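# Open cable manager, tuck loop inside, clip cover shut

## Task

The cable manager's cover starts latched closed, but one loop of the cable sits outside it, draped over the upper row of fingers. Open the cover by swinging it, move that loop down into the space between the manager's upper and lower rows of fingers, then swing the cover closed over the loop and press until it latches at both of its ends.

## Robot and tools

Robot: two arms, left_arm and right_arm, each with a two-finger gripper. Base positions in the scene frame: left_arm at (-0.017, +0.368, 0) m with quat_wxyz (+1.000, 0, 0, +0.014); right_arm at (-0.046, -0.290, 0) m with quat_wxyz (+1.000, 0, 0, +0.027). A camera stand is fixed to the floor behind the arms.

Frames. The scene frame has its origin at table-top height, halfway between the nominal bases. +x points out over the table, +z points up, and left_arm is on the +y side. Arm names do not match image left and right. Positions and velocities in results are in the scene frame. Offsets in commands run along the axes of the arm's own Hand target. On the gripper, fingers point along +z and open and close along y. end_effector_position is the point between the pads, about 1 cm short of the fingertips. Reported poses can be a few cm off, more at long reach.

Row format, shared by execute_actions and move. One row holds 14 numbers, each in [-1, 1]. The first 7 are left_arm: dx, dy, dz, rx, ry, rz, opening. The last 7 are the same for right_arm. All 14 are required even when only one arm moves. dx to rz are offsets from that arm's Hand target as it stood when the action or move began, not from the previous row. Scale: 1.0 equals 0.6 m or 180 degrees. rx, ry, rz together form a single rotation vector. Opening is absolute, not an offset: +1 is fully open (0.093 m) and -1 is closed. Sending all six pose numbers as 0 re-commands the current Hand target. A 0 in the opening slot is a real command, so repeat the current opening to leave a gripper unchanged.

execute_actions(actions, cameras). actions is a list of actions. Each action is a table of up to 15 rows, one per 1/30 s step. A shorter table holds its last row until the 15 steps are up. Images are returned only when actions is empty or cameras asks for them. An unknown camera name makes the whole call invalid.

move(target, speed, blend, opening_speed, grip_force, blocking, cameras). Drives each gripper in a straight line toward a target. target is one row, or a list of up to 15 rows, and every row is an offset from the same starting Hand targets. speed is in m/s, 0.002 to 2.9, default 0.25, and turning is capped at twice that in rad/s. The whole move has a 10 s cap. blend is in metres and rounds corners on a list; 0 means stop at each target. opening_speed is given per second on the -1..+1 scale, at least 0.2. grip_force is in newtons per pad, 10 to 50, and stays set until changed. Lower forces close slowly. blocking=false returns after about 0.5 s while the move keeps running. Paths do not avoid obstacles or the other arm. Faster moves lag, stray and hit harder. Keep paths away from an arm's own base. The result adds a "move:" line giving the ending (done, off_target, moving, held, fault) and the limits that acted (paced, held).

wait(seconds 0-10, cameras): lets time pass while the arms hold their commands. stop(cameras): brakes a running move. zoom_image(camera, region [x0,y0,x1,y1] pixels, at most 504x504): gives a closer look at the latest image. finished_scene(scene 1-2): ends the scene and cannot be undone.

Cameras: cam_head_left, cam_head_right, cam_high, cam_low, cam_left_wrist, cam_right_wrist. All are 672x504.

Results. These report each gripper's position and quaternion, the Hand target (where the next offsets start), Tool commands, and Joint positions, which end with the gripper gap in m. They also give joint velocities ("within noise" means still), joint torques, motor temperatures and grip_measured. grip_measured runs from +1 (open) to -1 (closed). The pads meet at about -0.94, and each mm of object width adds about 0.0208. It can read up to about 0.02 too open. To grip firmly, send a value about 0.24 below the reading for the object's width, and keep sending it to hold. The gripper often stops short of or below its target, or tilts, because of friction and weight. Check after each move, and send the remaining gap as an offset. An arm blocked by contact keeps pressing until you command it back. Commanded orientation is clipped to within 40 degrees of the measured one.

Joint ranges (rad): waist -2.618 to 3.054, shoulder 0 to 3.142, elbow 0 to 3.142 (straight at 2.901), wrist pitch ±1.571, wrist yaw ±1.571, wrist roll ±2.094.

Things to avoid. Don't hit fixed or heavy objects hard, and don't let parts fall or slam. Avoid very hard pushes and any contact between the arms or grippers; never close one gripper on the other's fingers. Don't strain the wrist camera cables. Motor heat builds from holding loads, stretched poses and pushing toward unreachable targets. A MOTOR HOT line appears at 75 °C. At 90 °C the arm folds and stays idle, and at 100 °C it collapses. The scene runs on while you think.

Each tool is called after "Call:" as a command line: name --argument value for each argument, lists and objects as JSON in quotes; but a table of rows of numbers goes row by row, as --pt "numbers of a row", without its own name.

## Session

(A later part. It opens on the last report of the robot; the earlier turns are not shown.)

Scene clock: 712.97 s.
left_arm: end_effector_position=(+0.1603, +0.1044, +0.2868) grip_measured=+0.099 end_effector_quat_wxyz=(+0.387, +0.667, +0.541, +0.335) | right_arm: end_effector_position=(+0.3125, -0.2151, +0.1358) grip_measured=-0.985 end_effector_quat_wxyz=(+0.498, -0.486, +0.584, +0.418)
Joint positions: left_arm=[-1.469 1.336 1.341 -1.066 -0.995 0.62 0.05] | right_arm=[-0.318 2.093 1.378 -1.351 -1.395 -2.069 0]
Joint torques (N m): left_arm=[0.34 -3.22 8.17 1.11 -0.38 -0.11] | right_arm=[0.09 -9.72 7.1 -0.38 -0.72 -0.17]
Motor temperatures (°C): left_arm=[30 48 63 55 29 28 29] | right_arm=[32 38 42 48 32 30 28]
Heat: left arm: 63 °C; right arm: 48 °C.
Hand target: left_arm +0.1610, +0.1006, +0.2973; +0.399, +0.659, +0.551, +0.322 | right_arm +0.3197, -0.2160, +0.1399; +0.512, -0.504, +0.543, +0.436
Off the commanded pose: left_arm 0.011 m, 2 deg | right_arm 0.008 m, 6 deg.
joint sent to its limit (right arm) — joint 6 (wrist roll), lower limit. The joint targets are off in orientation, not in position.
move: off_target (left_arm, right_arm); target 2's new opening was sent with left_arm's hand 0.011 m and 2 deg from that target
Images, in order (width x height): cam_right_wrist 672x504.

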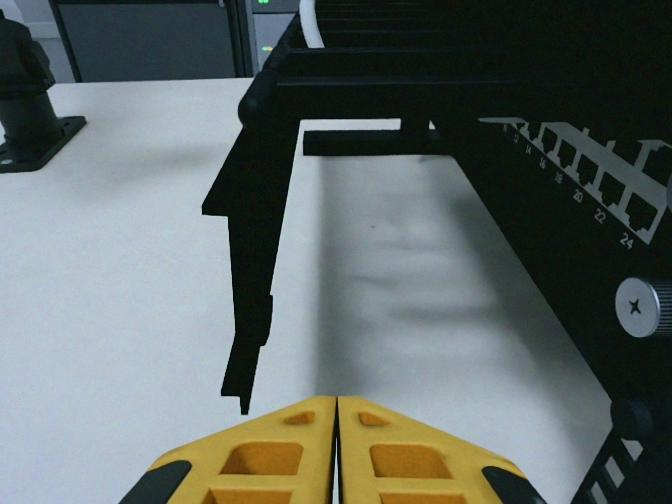

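Call:
move --pt "0 0 0 0 0 0 0.1 0 -0.004 0.0925 0 0 0 -1" --pt "0 0 0 0 0 0 0.1 0.003 0.072 0.0925 0 0 0 -1" --pt "0 0 0 0 0 0 0.1 -0.022 0.12 0.0925 0 0 0 -1" --pt "0 0 0 0 0 0 0.1 -0.067 0.15 0.098 0 0 0 -1" --pt "0.02 -0.004 0.102 0 0 0 0.1 -0.105 0.166 0.1 0 0 0 -1" --pt "0.02 -0.023 0.24 0 0 0 0.1 -0.105 0.166 0.1 0 0 0 -1" --speed 0.13 --blend '[0,0.01,0.01,0.01,0,0]' --cameras '["cam_left_wrist","cam_high","cam_right_wrist"]'

Scene clock: 718.73 s.
left_arm: end_effector_position=(+0.2795, +0.0909, +0.2180) grip_measured=+0.099 end_effector_quat_wxyz=(+0.395, +0.656, +0.554, +0.325) | right_arm: end_effector_position=(+0.2263, -0.1428, +0.1787) grip_measured=-0.985 end_effector_quat_wxyz=(+0.491, -0.489, +0.568, +0.444)
Joint positions: left_arm=[-1.058 1.436 1.077 -0.328 -0.72 1.062 0.05] | right_arm=[-0.128 1.483 0.799 -0.498 -1.437 -1.155 0]
Joint torques (N m): left_arm=[0.34 -4.67 5.26 1.88 -0.16 0.15] | right_arm=[0.87 -9.03 6.76 1.03 -0.79 0.01]
Motor temperatures (°C): left_arm=[30 47 62 53 29 28 29] | right_arm=[32 38 42 48 32 30 28]
Heat: left arm: 62 °C; right arm: 48 °C.
Hand target: left_arm +0.2811, +0.0889, +0.2167; +0.399, +0.659, +0.551, +0.322 | right_arm +0.2258, -0.1392, +0.1926; +0.512, -0.504, +0.543, +0.436
Off the commanded pose: left_arm 0.003 m, 1 deg | right_arm 0.014 m, 4 deg.
move: off_target (right_arm)
Images, in order (width x height): cam_high 672x504, cam_left_wrist 672x504, cam_right_wrist 672x504.

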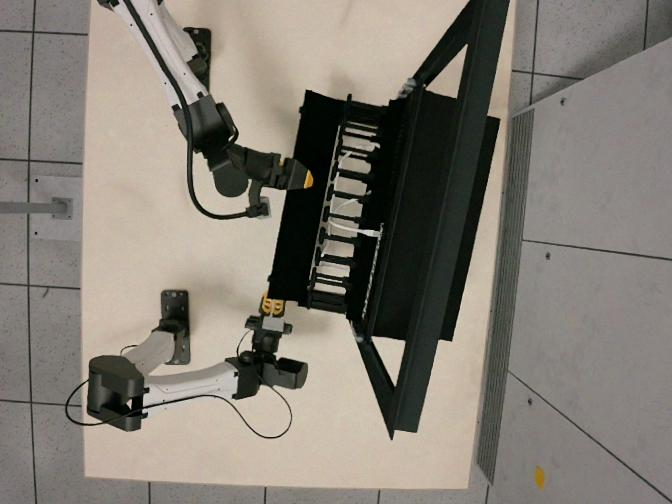

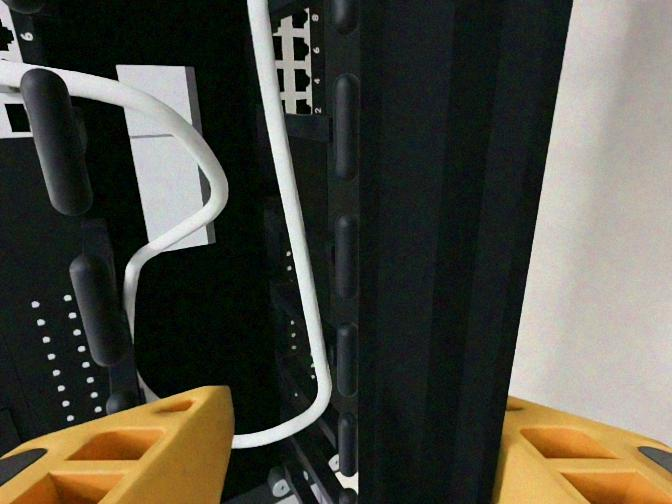

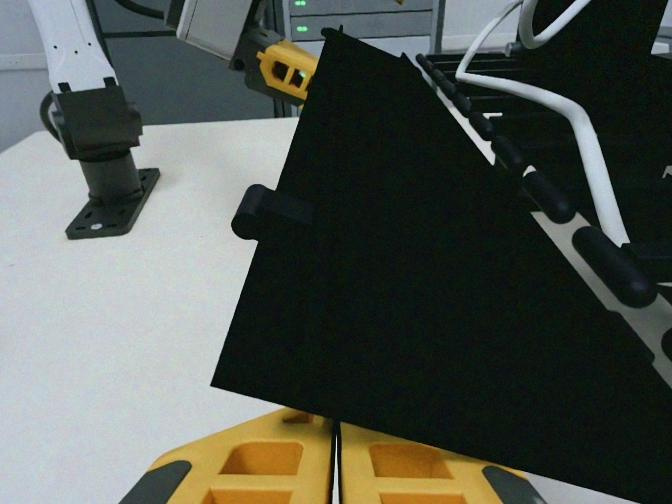

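Call:
move --pt "0 0 0 0 0 0 -1 0 0 0 0 0 0 -1" --pt "0 0.0415 0.0157 0.128 0 0 -1 0 0 0 0 0 0 -1" --pt "0 0.079 0.039 0.25 0 0 -1 0 0 0 0 0 0 -1" --pt "0 0.079 0.039 0.25 0 0 -1 -0.125 0.03 0 0 0 0 -1" --pt "0 0.079 0.039 0.25 0 0 -1 -0.125 -0.035 0 0 0 0 -1" --speed 0.15 --cameras '["cam_right_wrist"]'

Scene clock: 725.77 s.
left_arm: end_effector_position=(+0.3161, +0.0889, +0.2385) grip_measured=-0.950 end_effector_quat_wxyz=(+0.126, +0.742, +0.651, +0.101) | right_arm: end_effector_position=(+0.2369, -0.1325, +0.2581) grip_measured=-0.985 end_effector_quat_wxyz=(+0.497, -0.491, +0.555, +0.451)
Joint positions: left_arm=[-0.795 2.089 2.375 -1.585 -0.178 0.96 0] | right_arm=[-0.088 1.384 0.986 -0.518 -1.447 -0.9 0]
Joint torques (N m): left_arm=[1.06 -7.5 7.79 0.98 0.24 0.74] | right_arm=[-0.55 -5.08 10.5 1.01 -0.49 -0.2]
Motor temperatures (°C): left_arm=[29 47 62 52 28 28 29] | right_arm=[32 38 42 48 32 30 28]
Heat: left arm: 62 °C; right arm: 48 °C.
Hand target: left_arm +0.3236, +0.0814, +0.2473; +0.116, +0.761, +0.632, +0.087 | right_arm +0.2444, -0.1340, +0.2681; +0.512, -0.504, +0.543, +0.436
Off the commanded pose: left_arm 0.014 m, 4 deg | right_arm 0.013 m, 3 deg.
joint read past its limit (left arm) — joint 4 (wrist pitch), lower limit.
joint sent to its limit (left arm) — joint 4 (wrist pitch), lower limit. The joint targets are off in orientation, not in position.
move: off_target (left_arm, right_arm)
Images, in order (width x height): cam_right_wrist 672x504.

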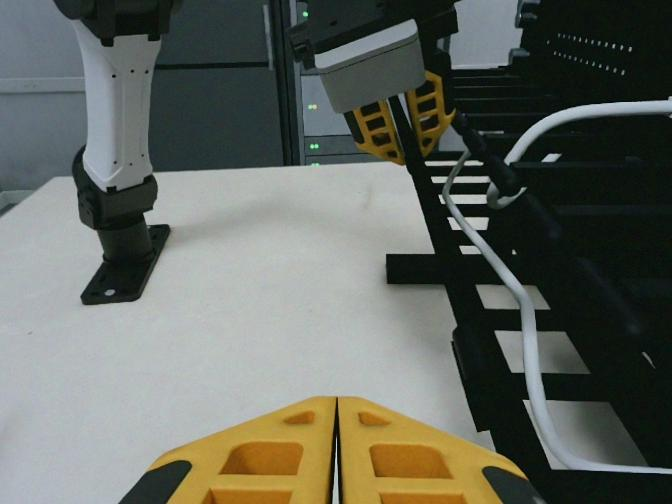

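Call:
move --pt "0 0 0 0 0 0 -0.4 0 -0.01 0 0 0 0 -1" --pt "0 0 -0.12 0 0 0 -0.4 0 -0.02 0 0 0 0 -1" --pt "0 -0.1 -0.2 -0.1 0 0 -0.4 0 -0.07 0 0 0 0 -1" --speed 0.15

Call:
move --pt "0.233 -0.04 0.03 -0.283 0 0 -1 0 0 0 0 0 0 -1" --pt "0.233 -0.05 0.08 -0.283 0 0 -1 0 0 0 0 0 0 -1" --pt "0.234 0.1 0.2 -0.283 0 0 -1 0 -0.02 0 0 0 0 -1" --speed 0.15 --blend '[0.02,0.01,0]' --cameras '["cam_high","cam_left_wrist","cam_right_wrist"]'

Scene clock: 729.97 s.
left_arm: end_effector_position=(+0.2340, +0.0960, +0.3372) grip_measured=-0.401 end_effector_quat_wxyz=(+0.245, +0.741, +0.599, +0.180) | right_arm: end_effector_position=(+0.2666, -0.1348, +0.2647) grip_measured=-0.985 end_effector_quat_wxyz=(+0.486, -0.480, +0.552, +0.478)
Joint positions: left_arm=[-1.035 1.759 2.244 -1.576 -0.406 0.876 0.026] | right_arm=[-0.095 1.553 1.17 -0.693 -1.491 -1.014 0]
Joint torques (N m): left_arm=[-0.21 -7.5 3.64 1.3 -0.35 -0.14] | right_arm=[-1.06 -5.34 11.22 1.31 -0.2 -0.19]
Motor temperatures (°C): left_arm=[29 47 61 51 28 28 29] | right_arm=[32 37 42 48 32 30 28]
Heat: left arm: 61 °C; right arm: 48 °C.
Hand target: left_arm +0.2335, +0.0998, +0.3450; +0.234, +0.734, +0.611, +0.185 | right_arm +0.2861, -0.1387, +0.2699; +0.512, -0.504, +0.543, +0.436
Off the commanded pose: left_arm 0.009 m, 2 deg | right_arm 0.021 m, 6 deg.
joint read past its limit (left arm) — joint 4 (wrist pitch), lower limit.
joint sent to its limit (left arm) — joint 4 (wrist pitch), lower limit. The joint targets are off in orientation, not in position.
move: off_target (right_arm)

Scene clock: 734.87 s.
left_arm: end_effector_position=(+0.3426, +0.2296, +0.2446) grip_measured=-0.992 end_effector_quat_wxyz=(+0.480, +0.587, +0.496, +0.424) | right_arm: end_effector_position=(+0.2667, -0.1354, +0.2663) grip_measured=-0.985 end_effector_quat_wxyz=(+0.457, -0.467, +0.569, +0.499)
Joint positions: left_arm=[-0.558 1.141 0.642 0.304 -0.378 1.521 0] | right_arm=[-0.097 1.655 1.323 -1.093 -1.486 -1.28 0]
Joint torques (N m): left_arm=[2.91 4.38 12.49 3.19 0.61 0.12] | right_arm=[-1.51 -4.42 11.95 1.71 -0.36 -0.22]
Motor temperatures (°C): left_arm=[29 47 62 52 28 28 29] | right_arm=[32 37 43 49 32 30 28]
Heat: left arm: 62 °C; right arm: 49 °C.
Hand target: left_arm +0.3750, +0.2150, +0.2784; +0.527, +0.562, +0.472, +0.430 | right_arm +0.2980, -0.1401, +0.2704; +0.512, -0.504, +0.543, +0.436
Off the commanded pose: left_arm 0.049 m, 7 deg | right_arm 0.032 m, 11 deg.
move: off_target (left_arm, right_arm); blend cut to 0.0153 m at target 1
Images, in order (width x height): cam_high 672x504, cam_left_wrist 672x504, cam_right_wrist 672x504.

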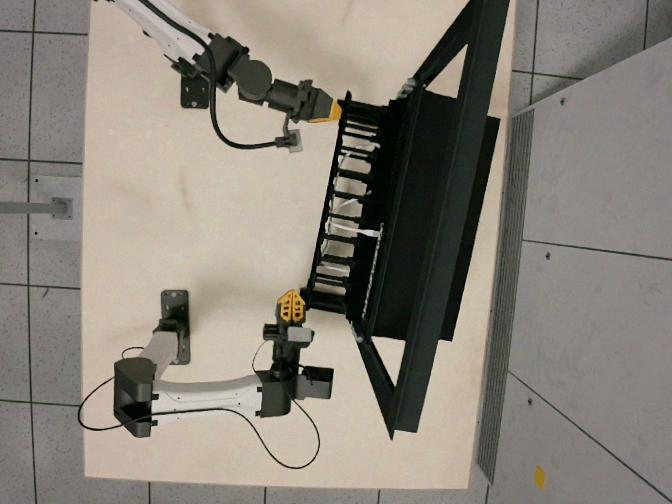

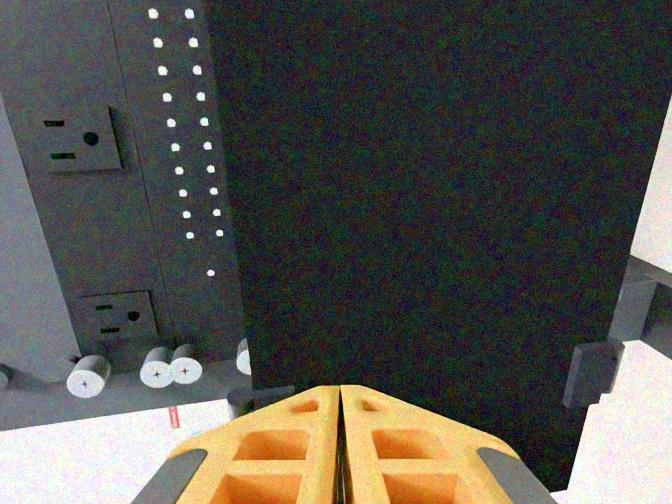

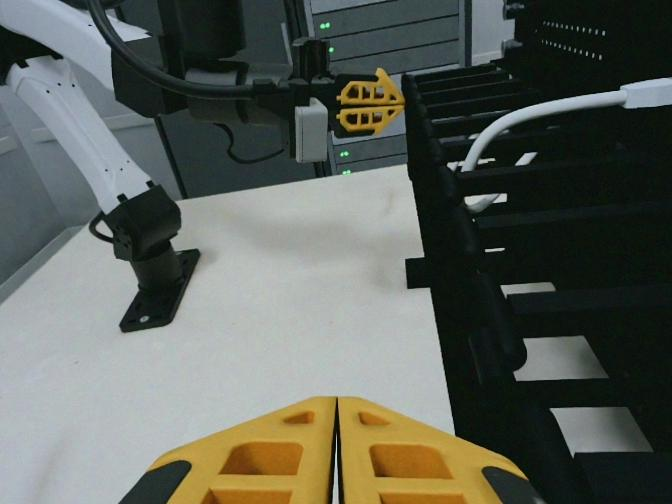

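Call:
move --pt "0 0.01 0.05 0 0 0 -1 -0.002 0.028 -0.164 0 0 0 -1" --pt "0 0.01 0.05 0 0 0 -1 -0.014 0.01 -0.151 0 0 0 0" --pt "0 0.01 0.05 0 0 0 -1 -0.03 -0.008 -0.11 0 0 0 0" --pt "0 0.01 0.05 0 0 0 -1 -0.03 -0.005 -0.02 0 0 0 0" --pt "0 0.01 0.05 0 0 0 -1 -0.03 -0.005 -0.02 0 0 0 -0.5" --speed 0.12 --cameras '["cam_high","cam_left_wrist","cam_right_wrist"]'

Scene clock: 742.47 s.
left_arm: end_effector_position=(+0.3439, +0.2294, +0.2453) grip_measured=-0.992 end_effector_quat_wxyz=(+0.455, +0.609, +0.501, +0.414) | right_arm: end_effector_position=(+0.3031, -0.1524, +0.2830) grip_measured=-0.498 end_effector_quat_wxyz=(+0.503, -0.496, +0.546, +0.450)
Joint positions: left_arm=[-0.553 1.144 0.71 0.171 -0.367 1.524 0] | right_arm=[-0.142 1.749 1.498 -1.128 -1.481 -1.386 0.021]
Joint torques (N m): left_arm=[4.83 9.57 12.89 4.31 0.7 0.19] | right_arm=[0.34 -11.82 6.08 0.61 -0.5 0.05]
Motor temperatures (°C): left_arm=[30 47 68 61 29 28 29] | right_arm=[32 37 43 48 32 30 28]
Heat: left arm: 68 °C; right arm: 48 °C.
Hand target: left_arm +0.4048, +0.2094, +0.2822; +0.527, +0.562, +0.472, +0.430 | right_arm +0.2991, -0.1504, +0.2895; +0.512, -0.504, +0.543, +0.436
Off the commanded pose: left_arm 0.074 m, 10 deg | right_arm 0.008 m, 2 deg.
move: off_target (left_arm); target 2's new opening was sent with right_arm's hand 0.007 m and 11 deg from that target; target 5's new opening was sent with right_arm's hand 0.007 m and 3 deg from that target
Images, in order (width x height): cam_high 672x504, cam_left_wrist 672x504, cam_right_wrist 672x504.

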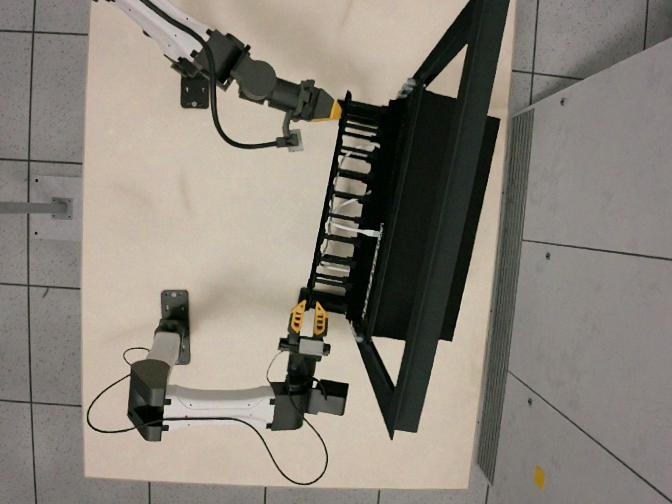

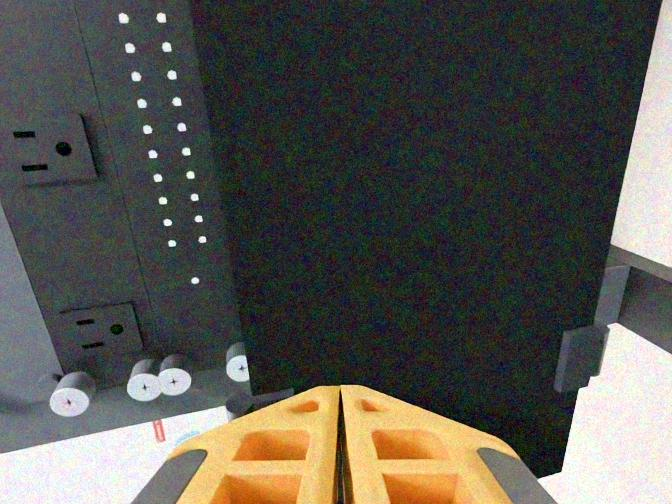

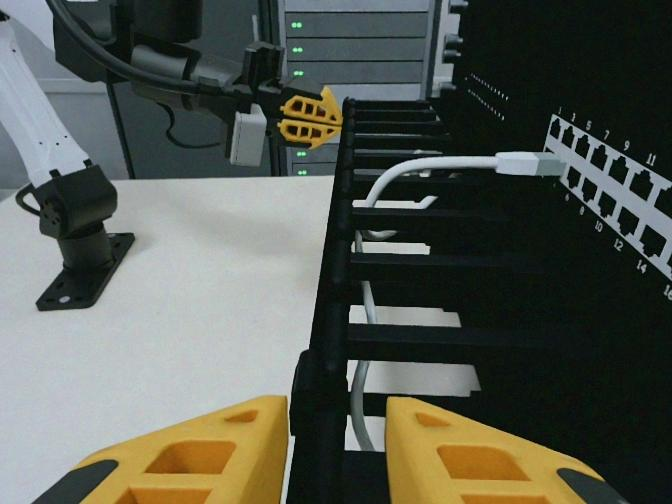

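Call:
move --target '[0,0,0,0,0,0,-1,0,0,0,0,0,0,-1]' --opening_speed 0.6 --cameras '["cam_right_wrist"]'

Call:
zoom_image --camera "cam_right_wrist" --region '[260, 250, 440, 430]'

Call:
move --target '[0,0,-0.15,0,0,0,-1,0,0,0,0,0,0,-1]' --speed 0.12 --cameras '["cam_high","cam_left_wrist","cam_right_wrist"]'

Call:
zoom_image --camera "cam_high" --region '[260, 80, 420, 330]'

Scene clock: 744.23 s.
left_arm: end_effector_position=(+0.3439, +0.2294, +0.2453) grip_measured=-0.992 end_effector_quat_wxyz=(+0.455, +0.609, +0.501, +0.414) | right_arm: end_effector_position=(+0.2985, -0.1520, +0.2832) grip_measured=-0.869 end_effector_quat_wxyz=(+0.498, -0.489, +0.552, +0.456)
Joint positions: left_arm=[-0.553 1.144 0.71 0.171 -0.367 1.524 0] | right_arm=[-0.142 1.734 1.481 -1.134 -1.481 -1.37 0.003]
Joint torques (N m): left_arm=[4.74 9.55 12.79 4.33 0.68 0.13] | right_arm=[0.43 -10.65 7.04 0.76 -0.48 0.03]
Motor temperatures (°C): left_arm=[30 48 69 64 29 28 29] | right_arm=[32 37 43 48 32 30 28]
Heat: left arm: 69 °C; right arm: 48 °C.
Hand target: left_arm +0.4048, +0.2094, +0.2822; +0.527, +0.562, +0.472, +0.430 | right_arm +0.2990, -0.1504, +0.2896; +0.512, -0.504, +0.543, +0.436
Off the commanded pose: left_arm 0.074 m, 10 deg | right_arm 0.007 m, 3 deg.
move: off_target (left_arm, right_arm)
Images, in order (width x height): cam_right_wrist 672x504.

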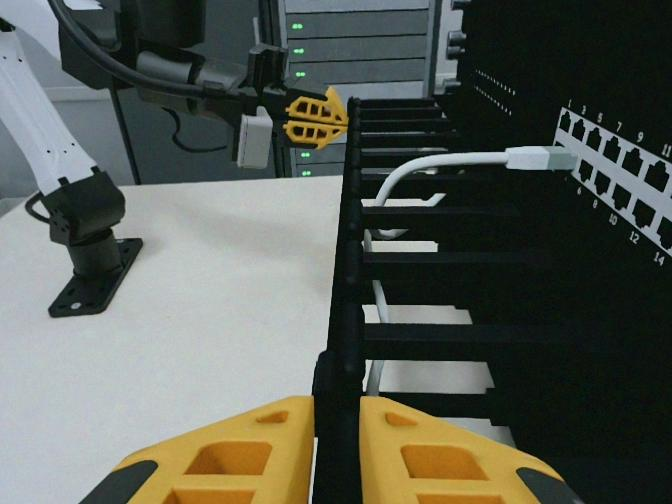

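Scaled by 2.800 from the camera's 672x504 image, which has a finer 960x720 frame.

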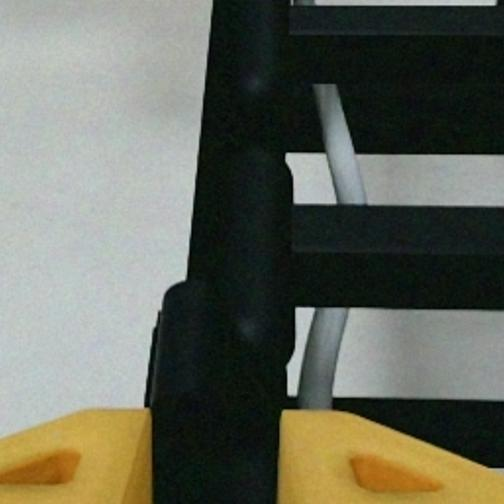

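Scene clock: 745.37 s.
left_arm: end_effector_position=(+0.3179, +0.2252, +0.2853) grip_measured=-0.992 end_effector_quat_wxyz=(+0.521, +0.570, +0.473, +0.425) | right_arm: end_effector_position=(+0.2985, -0.1520, +0.2832) grip_measured=-0.883 end_effector_quat_wxyz=(+0.498, -0.489, +0.552, +0.456)
Joint positions: left_arm=[-0.604 1.005 0.658 0.243 -0.379 1.524 0] | right_arm=[-0.142 1.734 1.481 -1.134 -1.481 -1.37 0.003]
Joint velocities: left_arm=[0.002 0.002 -0.007 0.168 -0.066 -0.022 0] | right_arm=[within noise]
Joint torques (N m): left_arm=[-0.25 -2.61 5.46 2.2 -0.25 0] | right_arm=[0.34 -10.61 7.08 0.76 -0.49 0.02]
Motor temperatures (°C): left_arm=[30 47 69 63 29 28 29] | right_arm=[32 37 43 48 32 30 28]
Heat: left arm: 69 °C; right arm: 48 °C.
Hand target: left_arm +0.3166, +0.2262, +0.2889; +0.527, +0.562, +0.472, +0.430 | right_arm +0.2990, -0.1504, +0.2896; +0.512, -0.504, +0.543, +0.436
Off the commanded pose: left_arm 0.004 m, 1 deg | right_arm 0.007 m, 3 deg.
move: off_target (right_arm)
Images, in order (width x height): cam_high 672x504, cam_left_wrist 672x504, cam_right_wrist 672x504.

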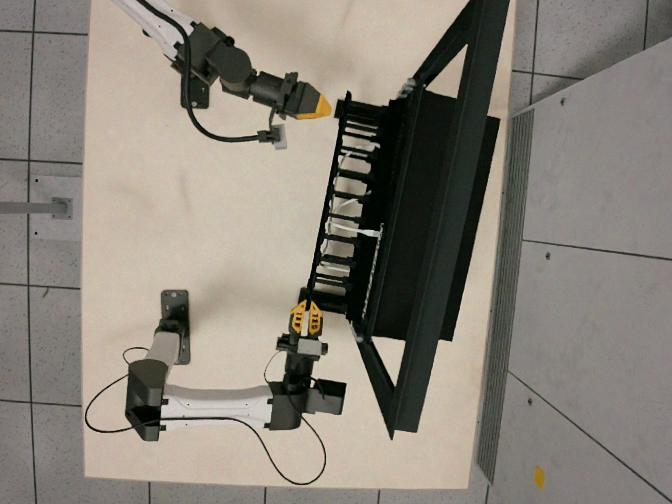

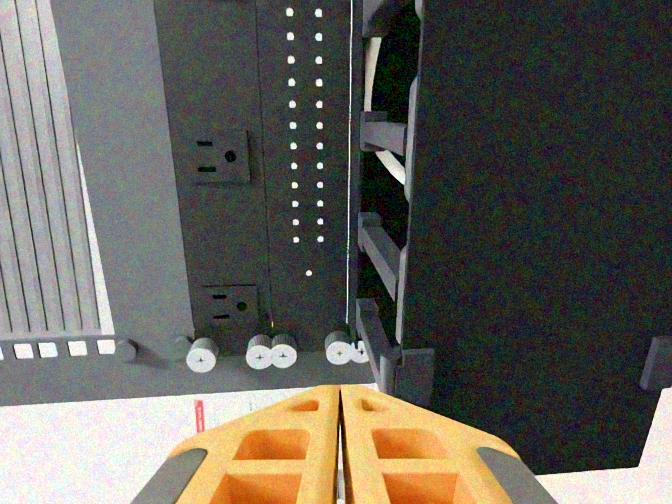

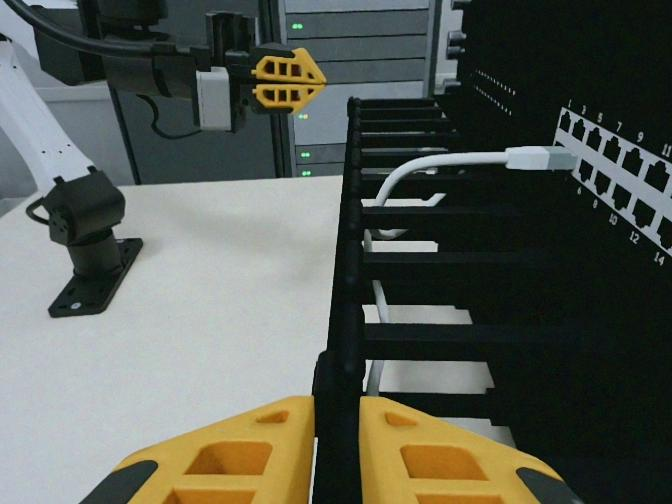

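Scaled by 2.016 from the camera's 672x504 image, which has a finer 960x720 frame.

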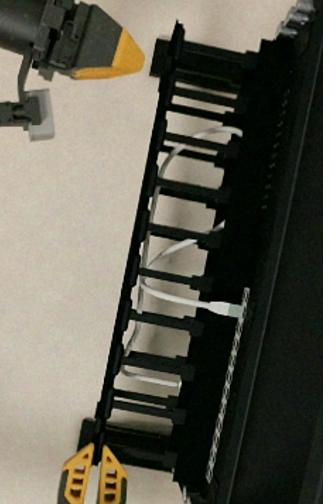

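Call:
move --pt "0 0 -0.05 0 0 0 -1 0 0.005 0 0 0 0 -0.2" --pt "0 0 -0.1 0 0 0 -1 0 0.005 -0.13 0 0 0 -0.2" --speed 0.12 --cameras '["cam_high","cam_left_wrist","cam_right_wrist"]'

Call:
zoom_image --camera "cam_high" --region '[260, 80, 420, 330]'

Scene clock: 748.47 s.
left_arm: end_effector_position=(+0.2589, +0.2361, +0.2952) grip_measured=-0.992 end_effector_quat_wxyz=(+0.525, +0.567, +0.466, +0.431) | right_arm: end_effector_position=(+0.2875, -0.2253, +0.2880) grip_measured=-0.201 end_effector_quat_wxyz=(+0.538, -0.453, +0.597, +0.387)
Joint positions: left_arm=[-0.758 0.735 0.592 0.052 -0.532 1.523 0] | right_arm=[-0.376 1.731 1.519 -1.551 -1.446 -1.79 0.036]
Joint torques (N m): left_arm=[-0.43 -0.69 5.33 1.98 -0.22 -0.14] | right_arm=[-0.44 -9.09 8.66 -0.21 -0.57 -0.18]
Motor temperatures (°C): left_arm=[30 47 68 61 29 28 29] | right_arm=[32 37 43 47 32 30 28]
Heat: left arm: 68 °C; right arm: 47 °C.
Hand target: left_arm +0.2579, +0.2374, +0.2935; +0.527, +0.562, +0.472, +0.430 | right_arm +0.2870, -0.2272, +0.2970; +0.512, -0.504, +0.543, +0.436
Off the commanded pose: left_arm 0.002 m, 1 deg | right_arm 0.009 m, 11 deg.
joint sent to its limit (right arm) — joint 4 (wrist pitch), lower limit. The joint targets are off in orientation, not in position.
move: off_target (right_arm)
Images, in order (width x height): cam_high 672x504, cam_left_wrist 672x504, cam_right_wrist 672x504.

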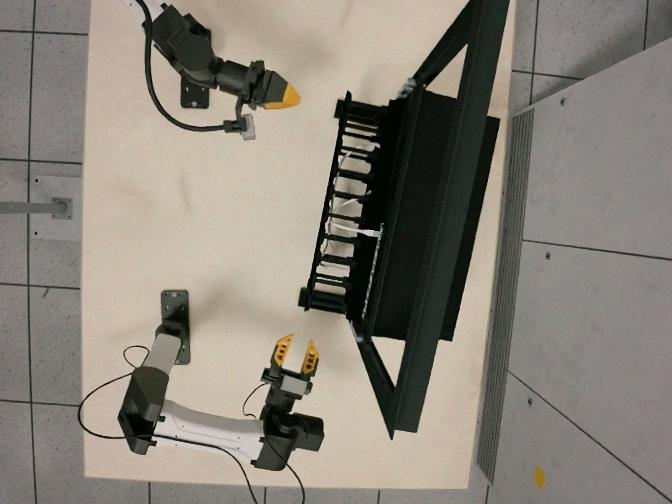

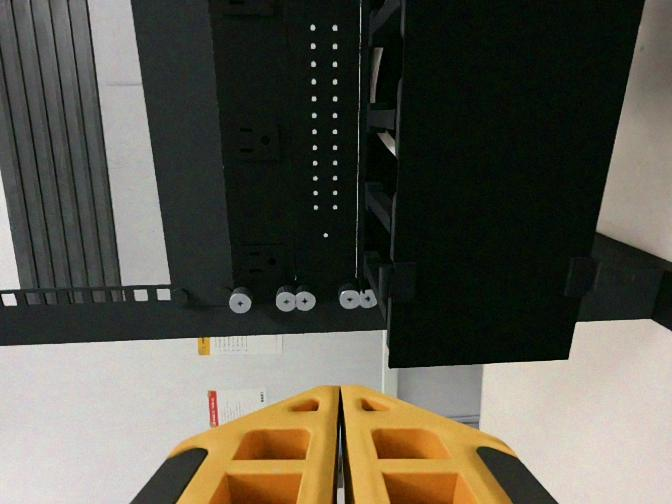

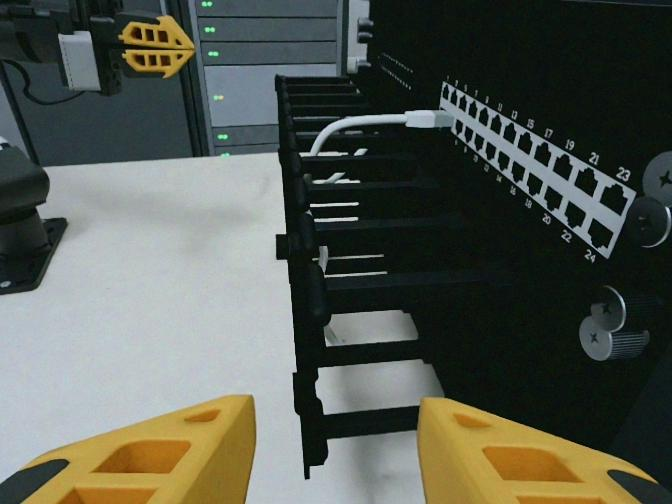

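Scaled by 2.016 from the camera's 672x504 image, which has a finer 960x720 frame.

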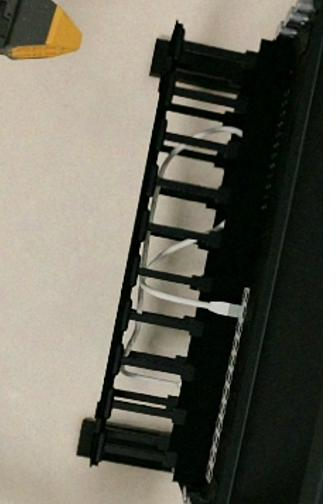

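Call:
finished_scene --scene 1

The scene is finished: the task was done.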